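# Bend a rod into an upright arch between two sockets

## Task

Curve the rod into an arch that stands upright, with each of its two ends seated in its own socket on the board.

## Robot and tools

ROBOT. Two arms work the table: left_arm and right_arm. Each ends in a two-finger parallel gripper with a wrist camera. The calibrated URDF root of left_arm sits at (-0.010, +0.367, +0.041) m and right_arm at (-0.001, -0.258, +0.046) m, both nearly unrotated. A camera stand is fixed behind the arms.

FRAMES. The scene frame has its origin at table-top height, halfway between the arms' nominal bases. +x points out over the table, +z up, and left_arm is on the +y side. Note that left and right here are not image sides. Reported hand positions (end_effector_position, in metres) and orientations (end_effector_quat_wxyz) use the scene frame. Commanded offsets instead use the axes of each arm's own Hand target. On a gripper, +z runs along the fingers and the fingers open and close along y. The reported position is the point between the pads, roughly 1 cm short of the fingertips. Reported poses can be off by a few centimetres, more at long reach.

THE 14-NUMBER ROW. Every motion command is a row of 14 numbers, each in [-1, 1], always covering both arms: left_arm dx, dy, dz, rx, ry, rz, opening, then right_arm in the same seven slots. dx..rz are offsets, not poses: they count from that arm's Hand target as it stood when the action or move began, along that target's own axes. A value of 1.0 equals 0.6 m for dx, dy, dz, and 180 degrees for the rotation. rx, ry, rz form a single rotation vector. Opening is absolute, not an offset: +1 is fully open (0.093 m) and -1 fully shut. To keep an arm still, send six zeros for its pose and repeat its current opening. A 0 in the opening slot is itself a command.

execute_actions(actions, cameras). actions is a list of actions. Each action is a table of at most 15 rows, one row per 1/30 s step. If a table is shorter, its final row repeats until 15 steps are done. All rows of one action measure from that action's start pose, so sending the same offset again moves the hand further. Images come back only if actions is empty or cameras names them. ["all"] gives every camera; [] gives none.

move(target, speed, blend, opening_speed, grip_force, blocking, cameras). This tool drives each gripper along straight lines toward its offset target. target is one 14-number row, or up to 15 such rows. Every row in the list counts from the same starting Hand targets, not from the row before it.
- speed: m/s, 0.002 to 2.9, default 0.25. Turning is capped at twice that number in rad/s. Give one value, or one per target.
- blend: metres; it rounds off corners between listed targets, and 0 stops at each.
- opening_speed: rate of finger change per second on the -1..+1 scale, at least 0.2.
- grip_force: newtons per pad, 10 to 50. It stays set until you change it, and lower force closes more slowly.
- blocking=false: returns after about 0.5 s while the motion carries on.
A move is capped at 10 s. It does not avoid obstacles or the other arm.

OTHER TOOLS.
- wait(seconds): 0 to 10; it lets the scene run while the arms hold.
- stop(): brakes a running move.
- zoom_image(camera, region=[x0,y0,x1,y1]): pixels, at most 504 each way. It works on the latest image from cam_head_left, cam_head_right, cam_high, cam_low, cam_left_wrist or cam_right_wrist. All of these images are 896x504.
- read_manual(section="licences"): returns licence text only.
- finished_scene(scene): ends the current scene for good. Call it only once the arch holds without the robot.

RESULTS.
- Hand target: the pose you last commanded after clipping. Future offsets start from it. The real hand often stops short of it, and a fresh command, even all zeros, asks for it again.
- Tool commands: current commands.
- grip_measured: finger motor position, +1 open, -1 shut. The pads meet near -0.94, and each millimetre of object width adds about 0.0208. A gripper may read up to 0.02 too open.
- Joint positions: the last entry is the finger opening in m.
- Also reported: Joint velocities ("within noise" means still), Joint torques and motor temperatures.
- move: line: ends with done, off_target, moving, held or fault. limits=paced means a pose was clipped; limits=held means steps were blocked.

GRIPPING. For a firm hold on a rigid object, command about 0.24 below the reading that matches its width; round or soft items may need lower. Keep sending that value while holding. To release, send a value well above the width reading. Closing in one jump far below the width reading causes a brief force spike.

MOTION NOTES. Each step, orientation commands are clipped to within 40 degrees of the current orientation. Friction and gravity can leave the hand low, short or tilted, and small steps may drift sideways. Check the result after every move and correct it. Avoid paths near an arm's own base, since that can flip its shoulder. A blocked arm keeps pressing until you command it back past the hand.

AVOID.
- Letting the rod drop, fall off the table, or be released while moving.
- Fast impacts with fixtures.
- Any contact between the two arms, or one gripper closing on the other's fingers.
- Strain on the wrist camera cables.
- Long stretched or straining poses. Motors show MOTOR HOT at 75 °C. At 90 °C the arm folds and stops working, and at 100 °C it goes limp.

Occasional small pushes may disturb loose objects. The scene keeps running while you compose replies.

Each tool is called by a JSON object that holds its "op" and its "data".

## Session

{"op": "execute_actions", "data": {"actions": []}}

Scene clock: 0.00 s.
left_arm: end_effector_position=(+0.3610, +0.3733, +0.0989) grip_measured=+1.000 end_effector_quat_wxyz=(+0.524, -0.004, +0.852, +0.021) | right_arm: end_effector_position=(+0.3773, -0.3003, +0.1329) grip_measured=+1.000 end_effector_quat_wxyz=(+0.589, +0.091, +0.803, -0.017)
Joint positions: left_arm=[0.001 1.553 0.331 0.754 -0.041 0.016 0.093] | right_arm=[-0.101 1.575 0.301 0.964 0.049 0.1 0.093]
Joint velocities: within noise
Joint torques (N m): no reading
Motor temperatures (°C): left_arm=[31 35 38 33 28 30 29] | right_arm=[29 34 35 35 30 31 29]
Heat: left arm: 38 °C; right arm: 35 °C.
Hand target: left_arm +0.3667, +0.3733, +0.1100; +0.539, -0.004, +0.842, +0.021 | right_arm +0.3811, -0.3007, +0.1425; +0.602, +0.090, +0.793, -0.017
Tool commands: left_gripper/opening=+1.0 right_gripper/opening=+1.0

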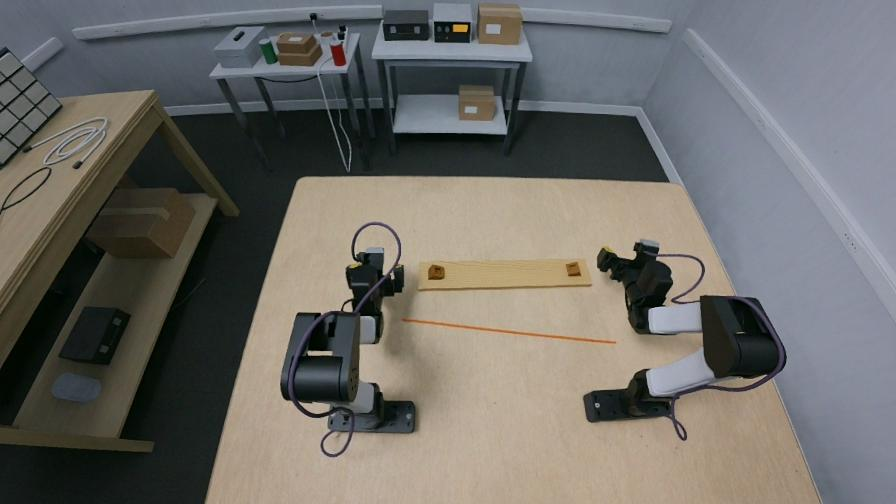

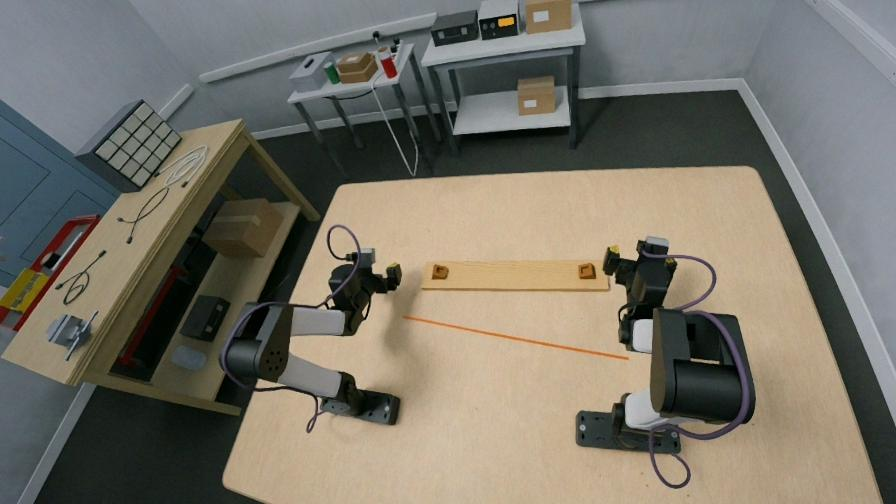

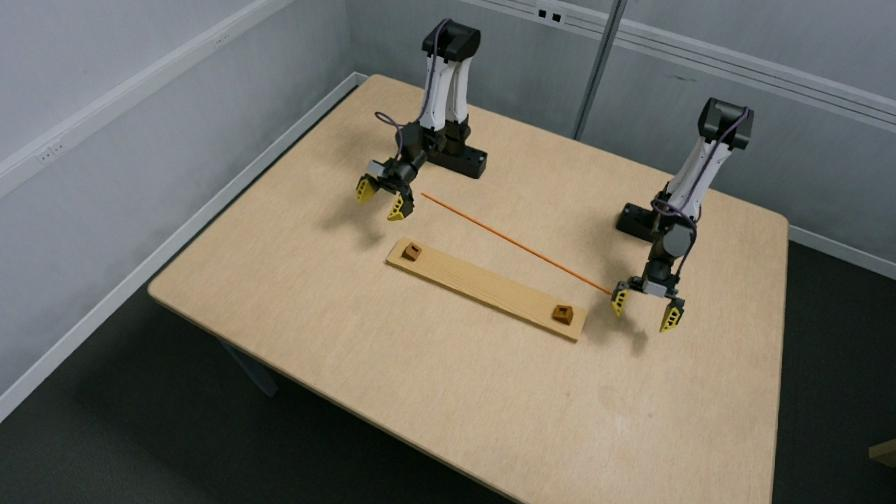

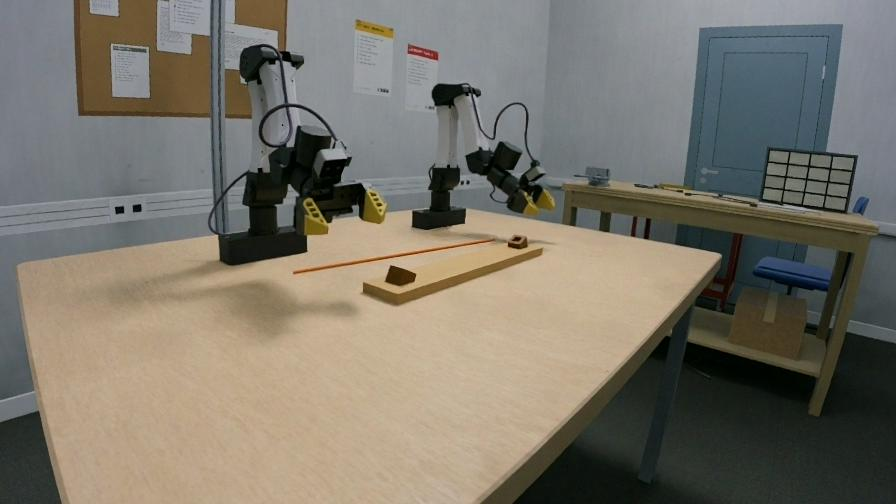

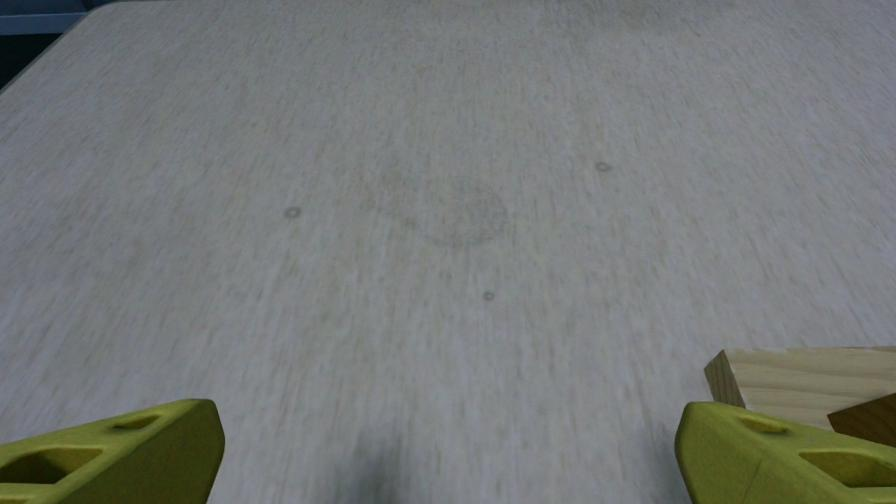

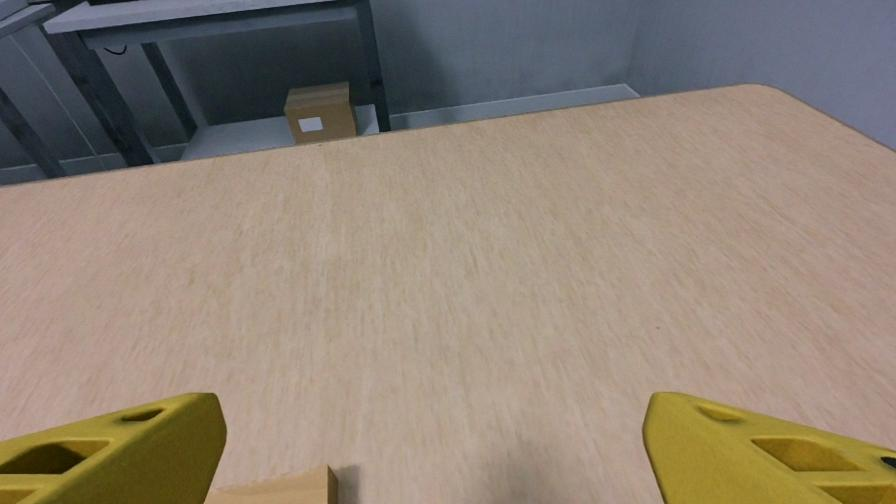

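{"op": "zoom_image", "data": {"camera": "cam_high", "region": [380, 170, 640, 350]}}

{"op": "zoom_image", "data": {"camera": "cam_head_right", "region": [390, 240, 650, 370]}}

{"op": "zoom_image", "data": {"camera": "cam_low", "region": [280, 220, 560, 310]}}

{"op": "zoom_image", "data": {"camera": "cam_head_left", "region": [390, 240, 650, 370]}}

Scaled by 1.938 from the camera's 896x504 image, which has a finer 1280x720 frame.

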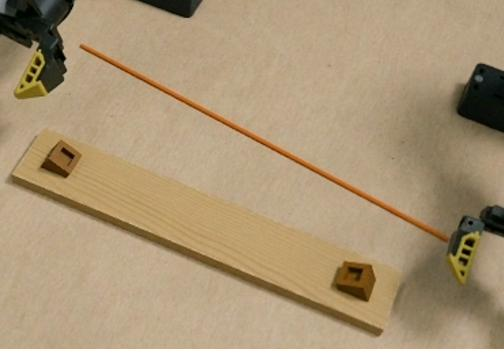

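Scaled by 1.938 from the camera's 896x504 image, which has a finer 1280x720 frame.

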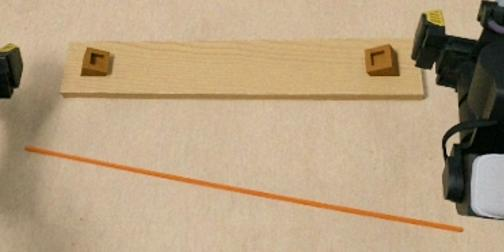

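Scaled by 1.800 from the camera's 896x504 image, which has a finer 1280x720 frame.

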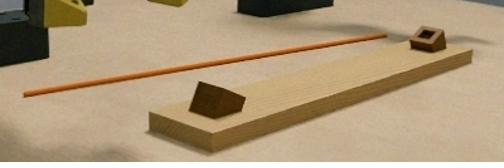

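Scaled by 1.938 from the camera's 896x504 image, which has a finer 1280x720 frame.

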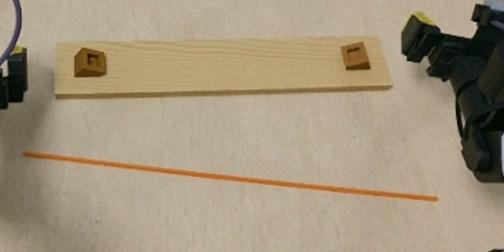

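{"op": "move", "data": {"target": [-0.030,-0.188,-0.173,-0.370,0.150,-0.331,1,0.037,0.130,-0.259,0.378,0.171,0.253,1], "cameras": ["all"]}}

Scene clock: 50.00 s.
left_arm: end_effector_position=(+0.2796, +0.2577, +0.1604) grip_measured=+1.000 end_effector_quat_wxyz=(+0.172, -0.637, +0.728, +0.187) | right_arm: end_effector_position=(+0.2377, -0.2009, +0.1650) grip_measured=+1.000 end_effector_quat_wxyz=(+0.180, +0.650, +0.714, -0.188)
Joint positions: left_arm=[-0.586 1.943 1.616 -1.536 -0.429 -2.09 0.093] | right_arm=[0.528 1.674 1.273 -1.448 0.453 2.082 0.093]
Joint torques (N m): left_arm=[0.16 -7.36 7.77 -0.45 -0.32 -0.05] | right_arm=[-1.17 -4.88 7.3 -0.36 0.24 0.07]
Motor temperatures (°C): left_arm=[31 38 41 40 28 30 29] | right_arm=[29 36 39 49 30 31 29]
Heat: left arm: 41 °C; right arm: 49 °C.
Hand target: left_arm +0.2833, +0.2563, +0.1661; +0.201, -0.678, +0.678, +0.200 | right_arm +0.2402, -0.2003, +0.1705; +0.199, +0.679, +0.678, -0.200
Off the commanded pose: left_arm 0.007 m, 8 deg | right_arm 0.006 m, 6 deg.
joint sent to its limit (left arm) — joint 6 (wrist roll), lower limit. The joint targets are off in orientation, not in position.
joint sent to its limit (right arm) — joint 6 (wrist roll), upper limit. The joint targets are off in orientation, not in position.
move: off_target (left_arm, right_arm)

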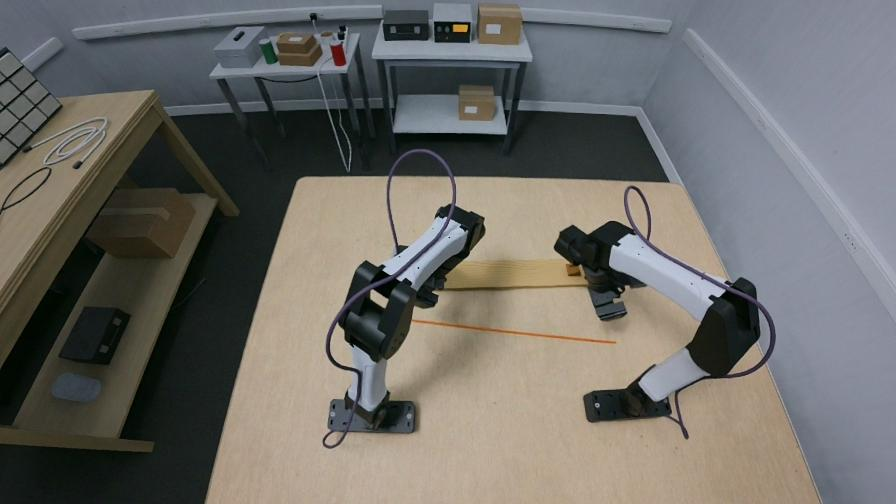

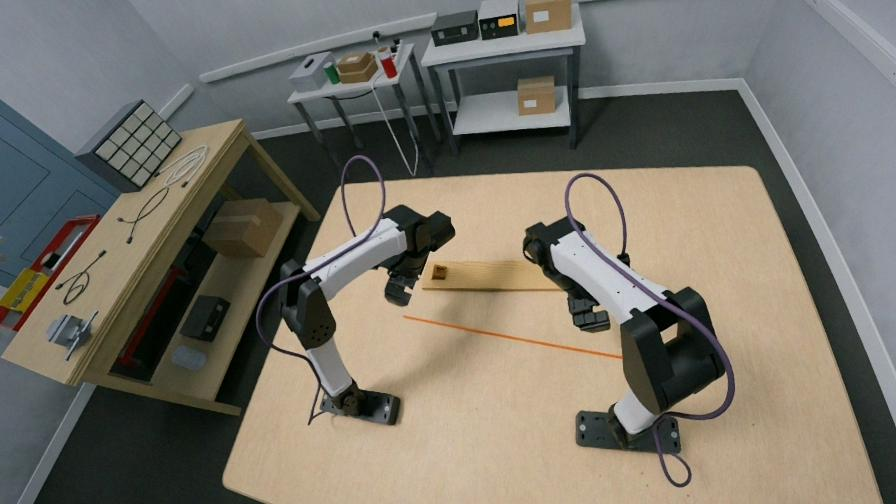

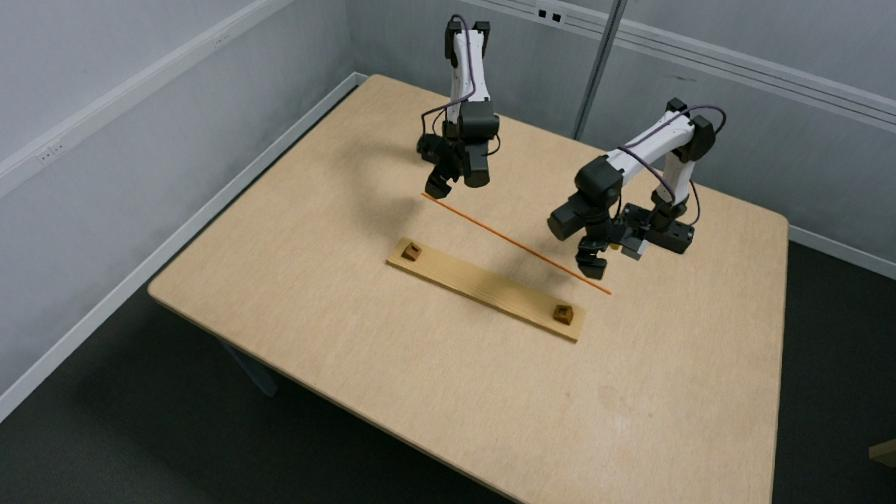

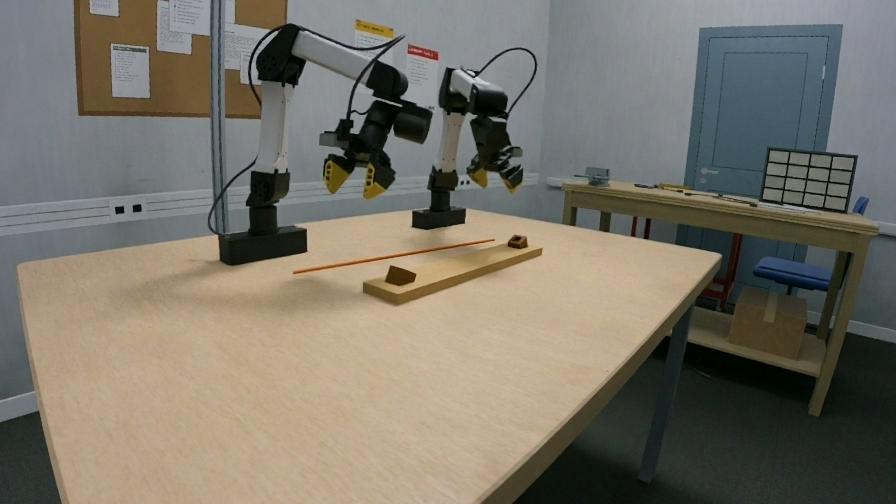

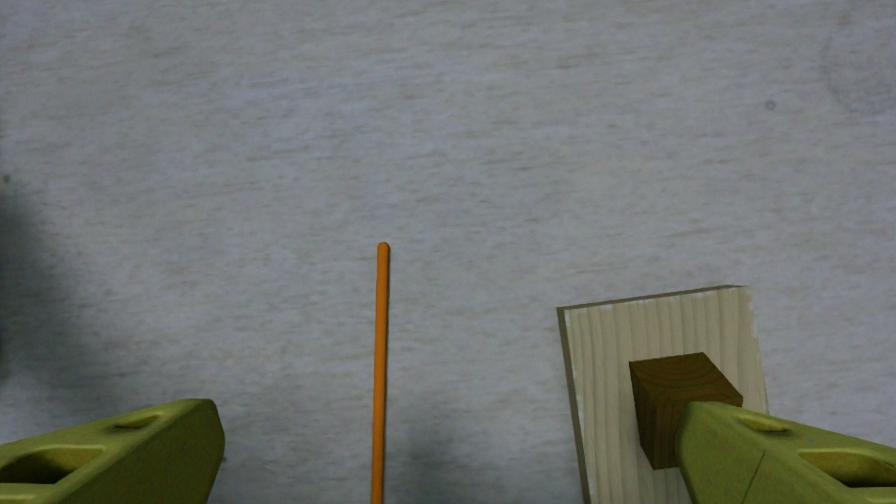

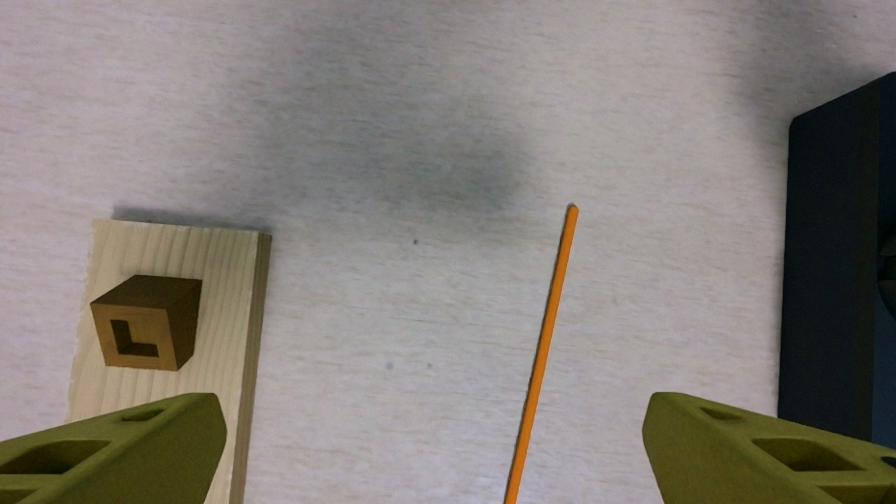

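{"op": "move", "data": {"target": [0.040,0.075,0.095,0.0227,0,0.035,1,0.009,-0.113,0.1235,0.0227,0,0.035,1], "cameras": ["cam_left_wrist","cam_right_wrist","cam_head_left","cam_high"]}}

Scene clock: 86.10 s.
left_arm: end_effector_position=(+0.2366, +0.2667, +0.0981) grip_measured=+1.000 end_effector_quat_wxyz=(+0.180, -0.608, +0.749, +0.193) | right_arm: end_effector_position=(+0.1725, -0.2362, +0.1058) grip_measured=+1.000 end_effector_quat_wxyz=(+0.129, +0.679, +0.695, -0.198)
Joint positions: left_arm=[-0.654 1.852 1.229 -1.263 -0.438 -2.09 0.093] | right_arm=[0.466 1.504 0.869 -1.247 0.367 2.082 0.093]
Joint torques (N m): left_arm=[-0.72 -9.55 3.9 -0.23 -0.51 -0.05] | right_arm=[-0.91 -5.33 3.44 -0.11 0.17 0.09]
Motor temperatures (°C): left_arm=[31 40 43 34 28 30 29] | right_arm=[29 37 40 39 30 31 29]
Heat: left arm: 43 °C; right arm: 40 °C.
Hand target: left_arm +0.2384, +0.2671, +0.1052; +0.213, -0.632, +0.721, +0.187 | right_arm +0.1723, -0.2358, +0.1052; +0.186, +0.721, +0.632, -0.213
Off the commanded pose: left_arm 0.007 m, 6 deg | right_arm 0.001 m, 11 deg.
joint sent to its limit (left arm) — joint 6 (wrist roll), lower limit. The joint targets are off in orientation, not in position.
joint sent to its limit (right arm) — joint 6 (wrist roll), upper limit. The joint targets are off in orientation, not in position.
move: off_target (left_arm, right_arm)
Images, in order (width x height): cam_head_left 896x504, cam_high 896x504, cam_left_wrist 896x504, cam_right_wrist 896x504.

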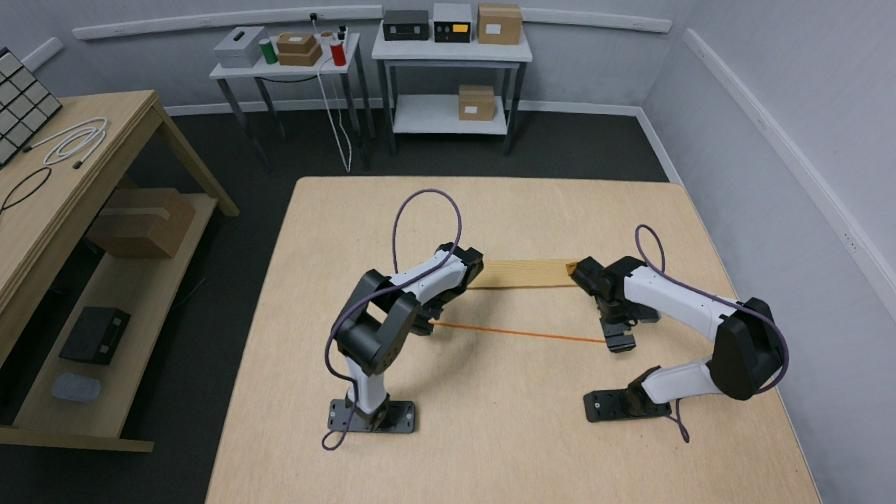

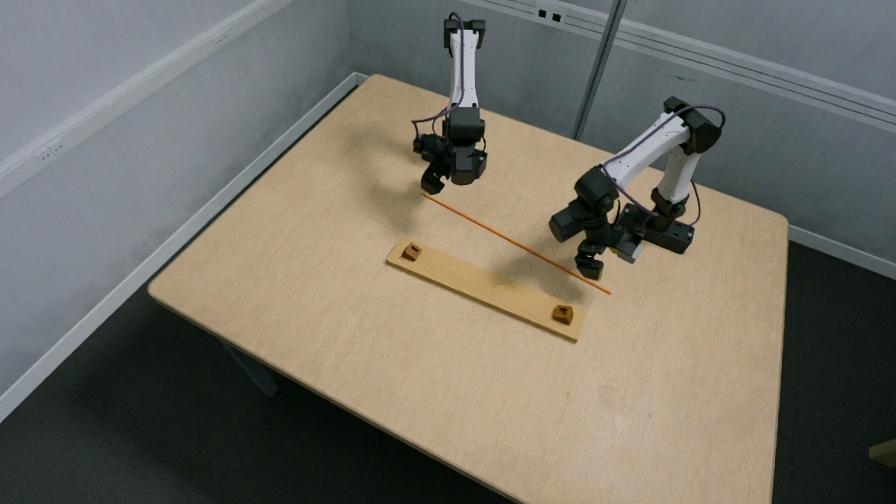

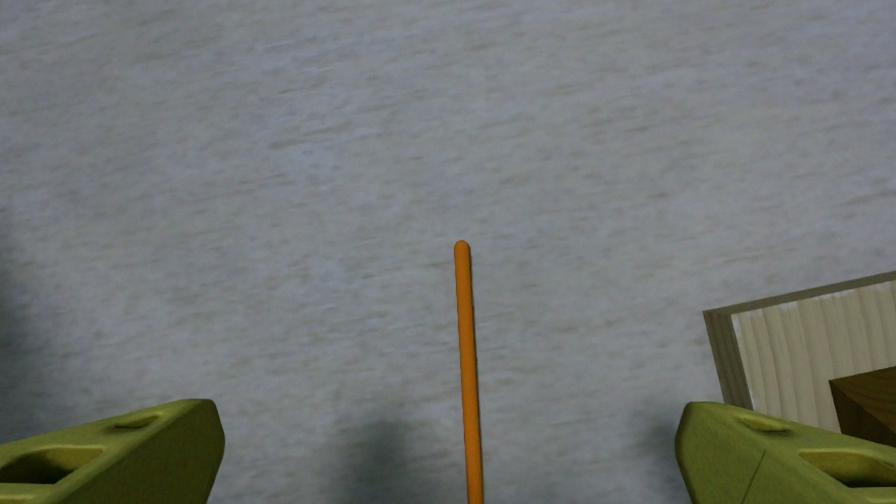

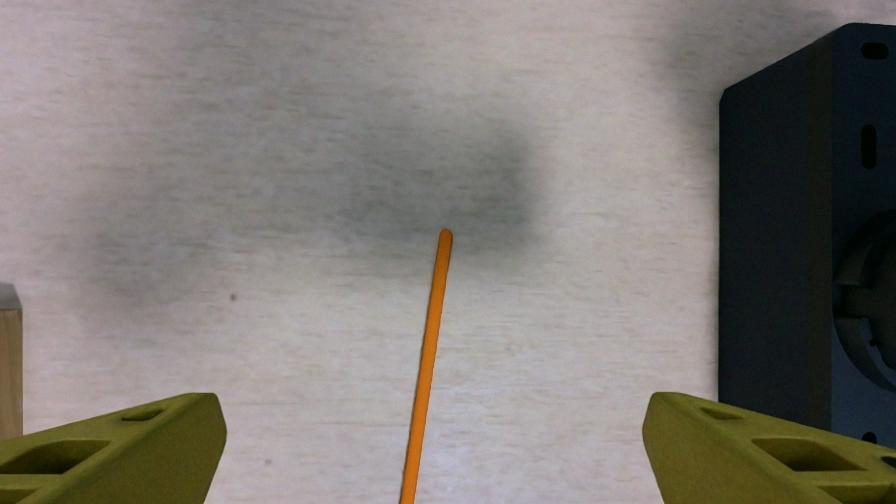

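{"op": "move", "data": {"target": [0.055,-0.010,0.0874,0,0,0,1,0.0634,0.015,0.094,0,0.072,0,1], "cameras": ["cam_left_wrist","cam_right_wrist","cam_low"]}}

Scene clock: 101.77 s.
left_arm: end_effector_position=(+0.2428, +0.2636, +0.0434) grip_measured=+1.000 end_effector_quat_wxyz=(+0.188, -0.611, +0.748, +0.179) | right_arm: end_effector_position=(+0.1826, -0.2347, +0.0411) grip_measured=+1.000 end_effector_quat_wxyz=(+0.109, +0.729, +0.663, -0.128)
Joint positions: left_arm=[-0.654 1.946 1.121 -1.03 -0.446 -2.09 0.093] | right_arm=[0.38 1.559 0.678 -0.863 0.292 2.083 0.093]
Joint torques (N m): left_arm=[0.16 -7.21 3.67 -0.15 -0.51 -0.04] | right_arm=[-1.11 -3.43 3.22 0.23 0.13 0.08]
Heat: left arm: 44 °C; right arm: 39 °C.
Hand target: left_arm +0.2444, +0.2671, +0.0432; +0.213, -0.632, +0.721, +0.187 | right_arm +0.1814, -0.2356, +0.0372; +0.113, +0.741, +0.649, -0.130
Off the commanded pose: left_arm 0.004 m, 5 deg | right_arm 0.004 m, 2 deg.
joint sent to its limit (left arm) — joint 6 (wrist roll), lower limit. The joint targets are off in orientation, not in position.
joint sent to its limit (right arm) — joint 6 (wrist roll), upper limit. The joint targets still meet the commanded pose.
move: off_target (left_arm)
Images, in order (width x height): cam_low 896x504, cam_left_wrist 896x504, cam_right_wrist 896x504.

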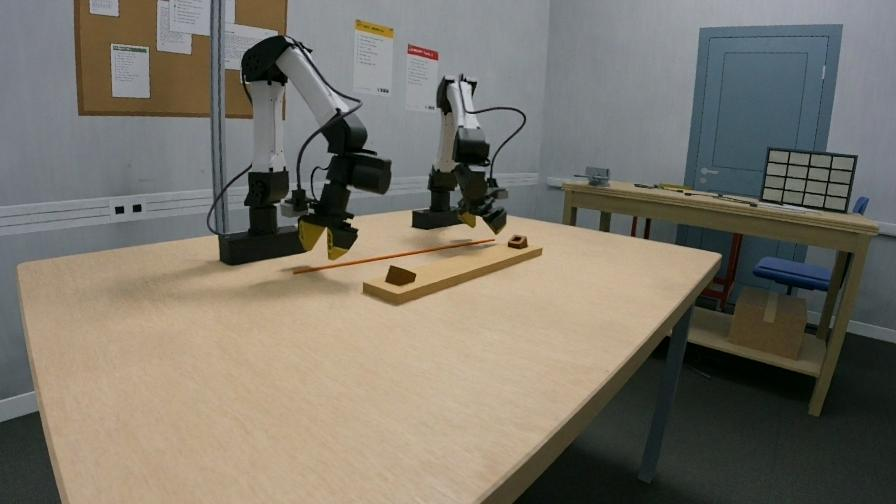

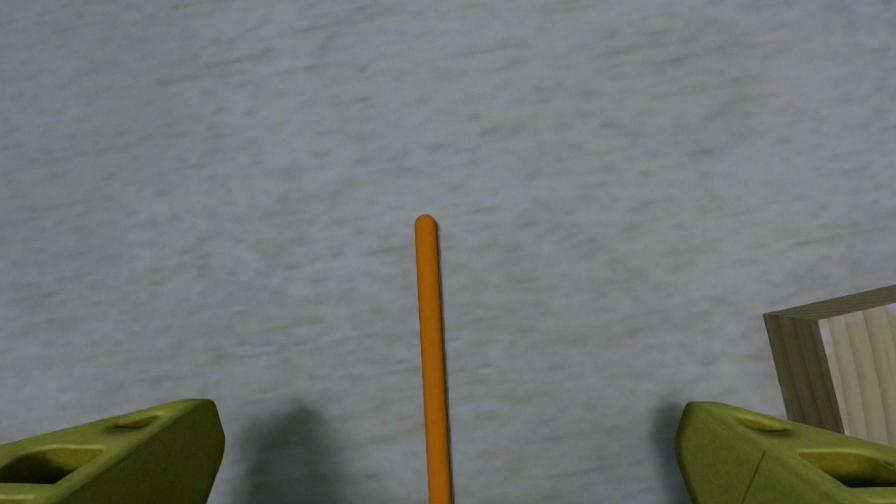

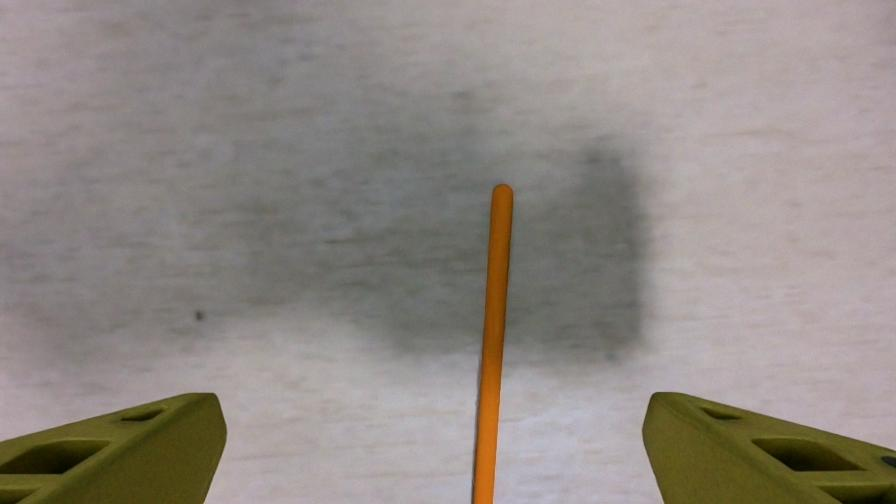

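{"op": "move", "data": {"target": [0.0277,0.0033,0.0417,0,0,0,1,0.0137,-0.018,0.0447,0,0,0,1], "speed": 0.08, "cameras": ["cam_left_wrist","cam_right_wrist","cam_low","cam_high"]}}

Scene clock: 108.13 s.
left_arm: end_effector_position=(+0.2422, +0.2642, +0.0144) grip_measured=+1.000 end_effector_quat_wxyz=(+0.189, -0.611, +0.748, +0.177) | right_arm: end_effector_position=(+0.1714, -0.2370, +0.0123) grip_measured=+1.000 end_effector_quat_wxyz=(+0.103, +0.730, +0.663, -0.127)
Joint positions: left_arm=[-0.654 2.008 1.071 -0.915 -0.447 -2.091 0.093] | right_arm=[0.38 1.611 0.583 -0.718 0.279 2.083 0.093]
Joint torques (N m): left_arm=[-0.17 -7.09 3.33 -0.16 -0.49 -0.04] | right_arm=[-0.1 -3.37 2.97 0.22 0.13 0.1]
Heat: left arm: 44 °C; right arm: 39 °C.
Hand target: left_arm +0.2425, +0.2670, +0.0132; +0.213, -0.632, +0.721, +0.187 | right_arm +0.1706, -0.2355, +0.0092; +0.113, +0.741, +0.649, -0.130
Off the commanded pose: left_arm 0.003 m, 5 deg | right_arm 0.004 m, 2 deg.
joint sent to its limit (left arm) — joint 6 (wrist roll), lower limit. The joint targets are off in orientation, not in position.
joint sent to its limit (right arm) — joint 6 (wrist roll), upper limit. The joint targets still meet the commanded pose.
move: off_target (left_arm)
Images, in order (width x height): cam_high 896x504, cam_low 896x504, cam_left_wrist 896x504, cam_right_wrist 896x504.

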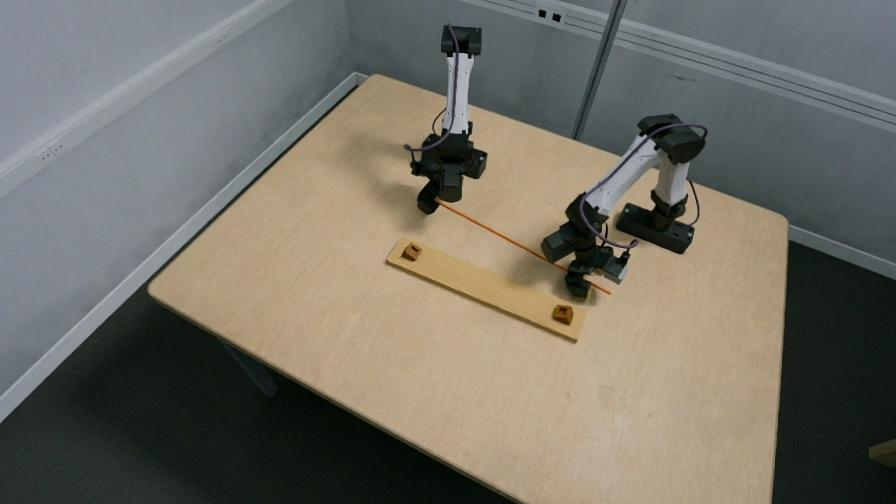

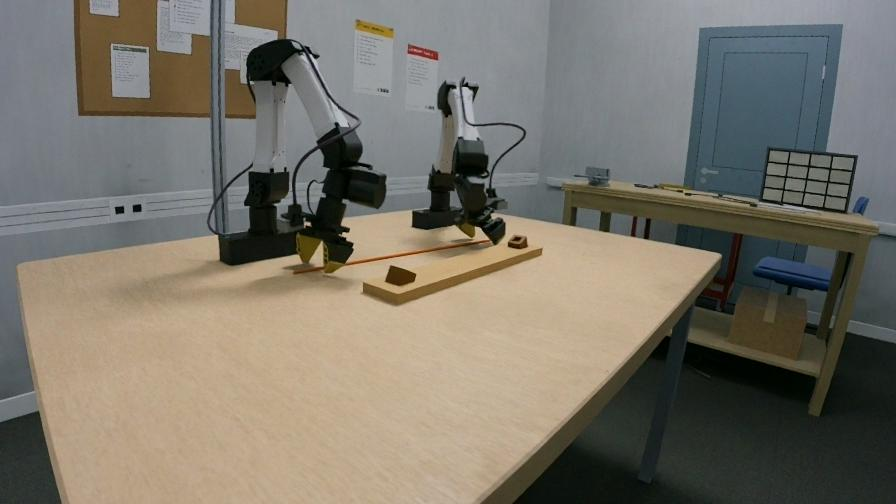

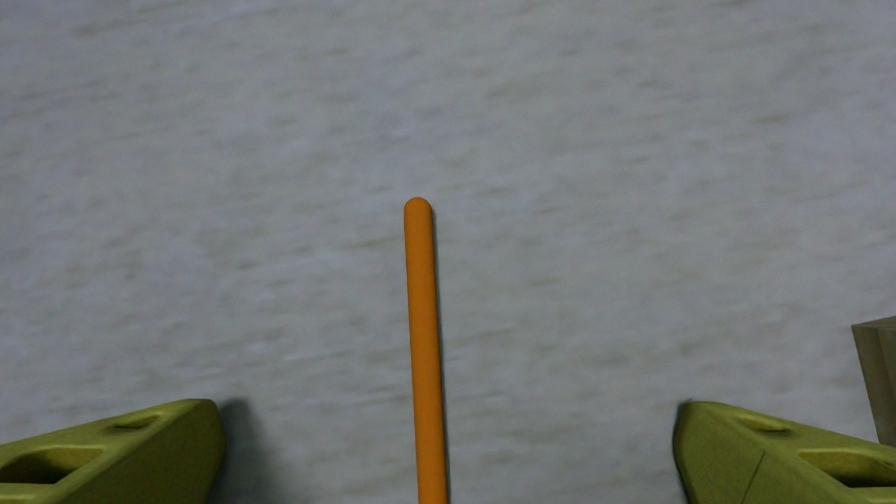

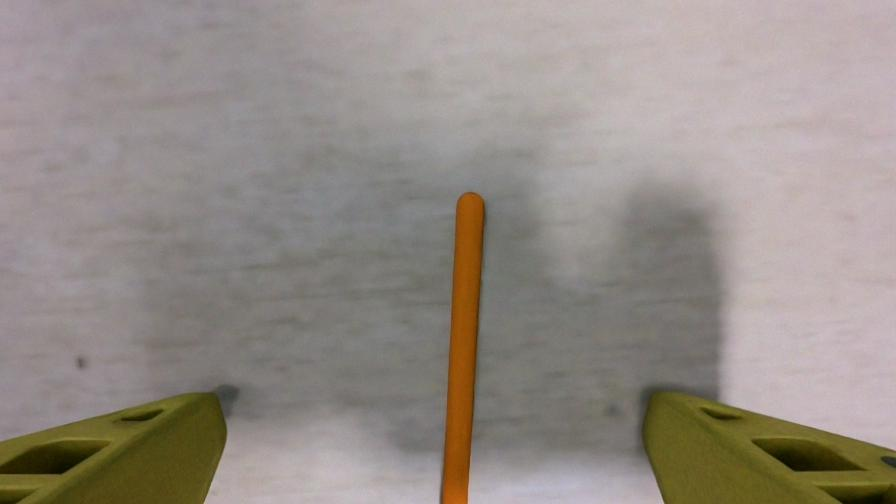

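{"op": "move", "data": {"target": [0.0055,0.008,0.0085,0,0,0,1,0.0025,-0.0066,0.008,0,0,0,1], "speed": 0.05, "cameras": ["cam_left_wrist","cam_right_wrist"]}}

{"op": "move", "data": {"target": [0,0,0,0,0,0,-1,0,0,0,0,0,0,-1], "opening_speed": 0.7, "cameras": ["cam_left_wrist","cam_right_wrist","cam_low","cam_high"]}}

Scene clock: 114.20 s.
left_arm: end_effector_position=(+0.2401, +0.2660, +0.0112) grip_measured=+1.000 end_effector_quat_wxyz=(+0.193, -0.610, +0.748, +0.176) | right_arm: end_effector_position=(+0.1676, -0.2378, +0.0074) grip_measured=+1.000 end_effector_quat_wxyz=(+0.100, +0.731, +0.663, -0.127)
Joint positions: left_arm=[-0.659 2.008 1.052 -0.895 -0.455 -2.095 0.093] | right_arm=[0.38 1.617 0.562 -0.692 0.275 2.083 0.093]
Joint torques (N m): left_arm=[-0.36 -6.86 2.65 -0.07 -0.36 0] | right_arm=[0.31 -3.33 2.85 0.23 0.12 0.08]
Heat: left arm: 44 °C; right arm: 39 °C.
Hand target: left_arm +0.2377, +0.2676, +0.0071; +0.213, -0.632, +0.721, +0.187 | right_arm +0.1665, -0.2353, +0.0042; +0.113, +0.741, +0.649, -0.130
Off the commanded pose: left_arm 0.005 m, 5 deg | right_arm 0.004 m, 2 deg.
joint sent to its limit (left arm) — joint 6 (wrist roll), lower limit. The joint targets are off in orientation, not in position.
joint sent to its limit (right arm) — joint 6 (wrist roll), upper limit. The joint targets still meet the commanded pose.
move: off_target (left_arm)
Images, in order (width x height): cam_left_wrist 896x504, cam_right_wrist 896x504.

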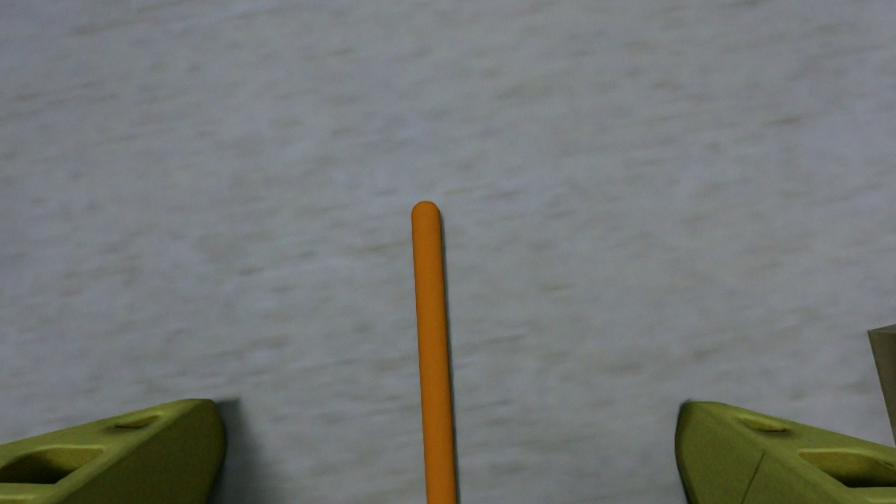

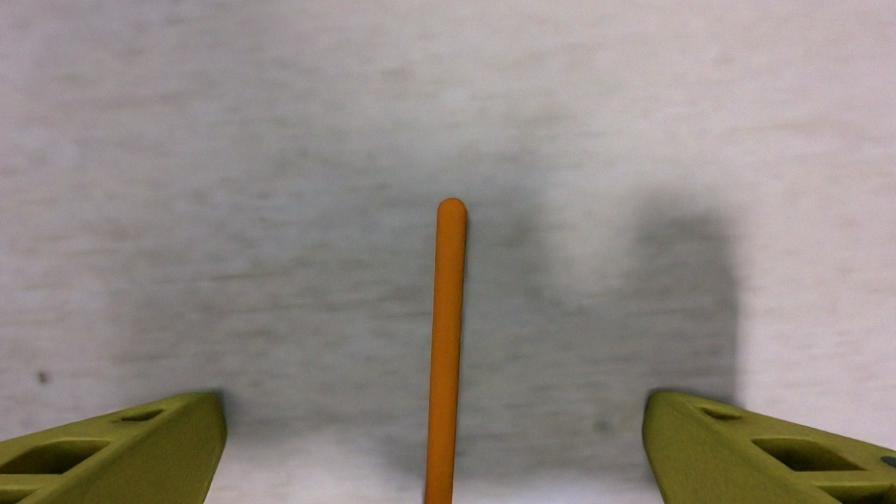

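Scene clock: 117.70 s.
left_arm: end_effector_position=(+0.2431, +0.2646, +0.0107) grip_measured=-0.976 end_effector_quat_wxyz=(+0.197, -0.612, +0.747, +0.170) | right_arm: end_effector_position=(+0.1679, -0.2376, +0.0073) grip_measured=-0.968 end_effector_quat_wxyz=(+0.100, +0.731, +0.663, -0.126)
Joint positions: left_arm=[-0.659 2.008 1.052 -0.88 -0.46 -2.096 0] | right_arm=[0.38 1.617 0.562 -0.691 0.274 2.084 0]
Joint torques (N m): left_arm=[-0.42 -6.93 2.62 -0.17 -0.33 0.01] | right_arm=[0.32 -3.36 2.84 0.23 0.13 0.07]
Heat: left arm: 44 °C; right arm: 39 °C.
Hand target: left_arm +0.2377, +0.2676, +0.0071; +0.213, -0.632, +0.721, +0.187 | right_arm +0.1665, -0.2352, +0.0042; +0.113, +0.741, +0.649, -0.130
Off the commanded pose: left_arm 0.007 m, 5 deg | right_arm 0.004 m, 2 deg.
joint sent to its limit (left arm) — joint 6 (wrist roll), lower limit. The joint targets are off in orientation, not in position.
joint sent to its limit (right arm) — joint 6 (wrist roll), upper limit. The joint targets still meet the commanded pose.
move: off_target (left_arm)
Images, in order (width x height): cam_high 896x504, cam_low 896x504, cam_left_wrist 896x504, cam_right_wrist 896x504.

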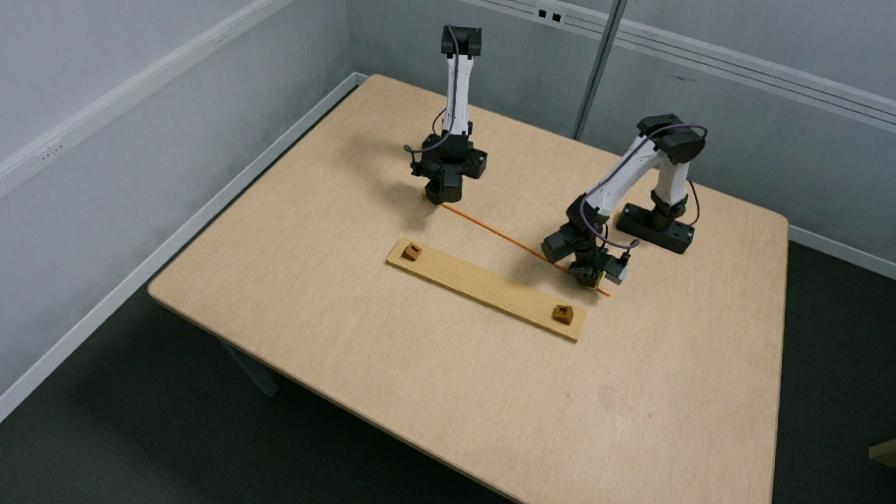

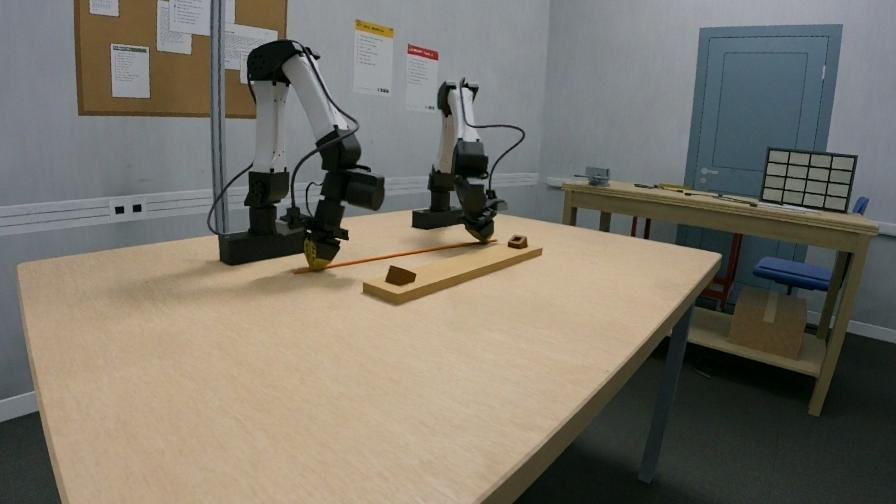

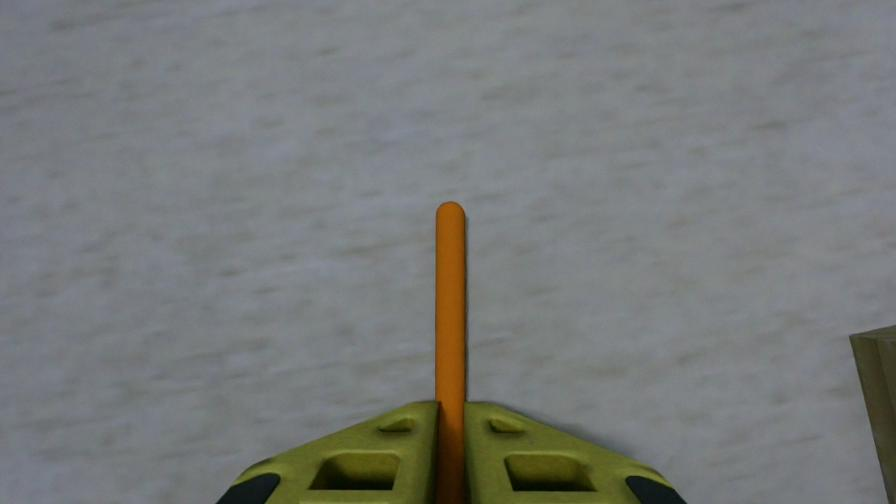

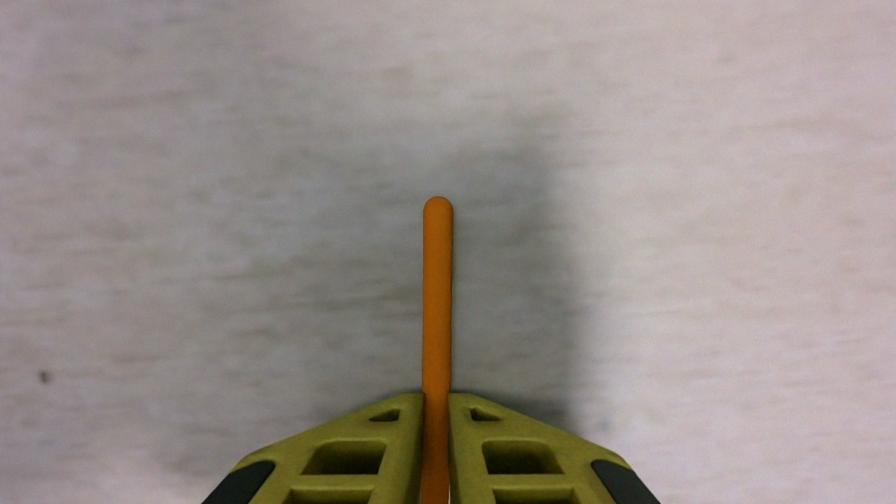

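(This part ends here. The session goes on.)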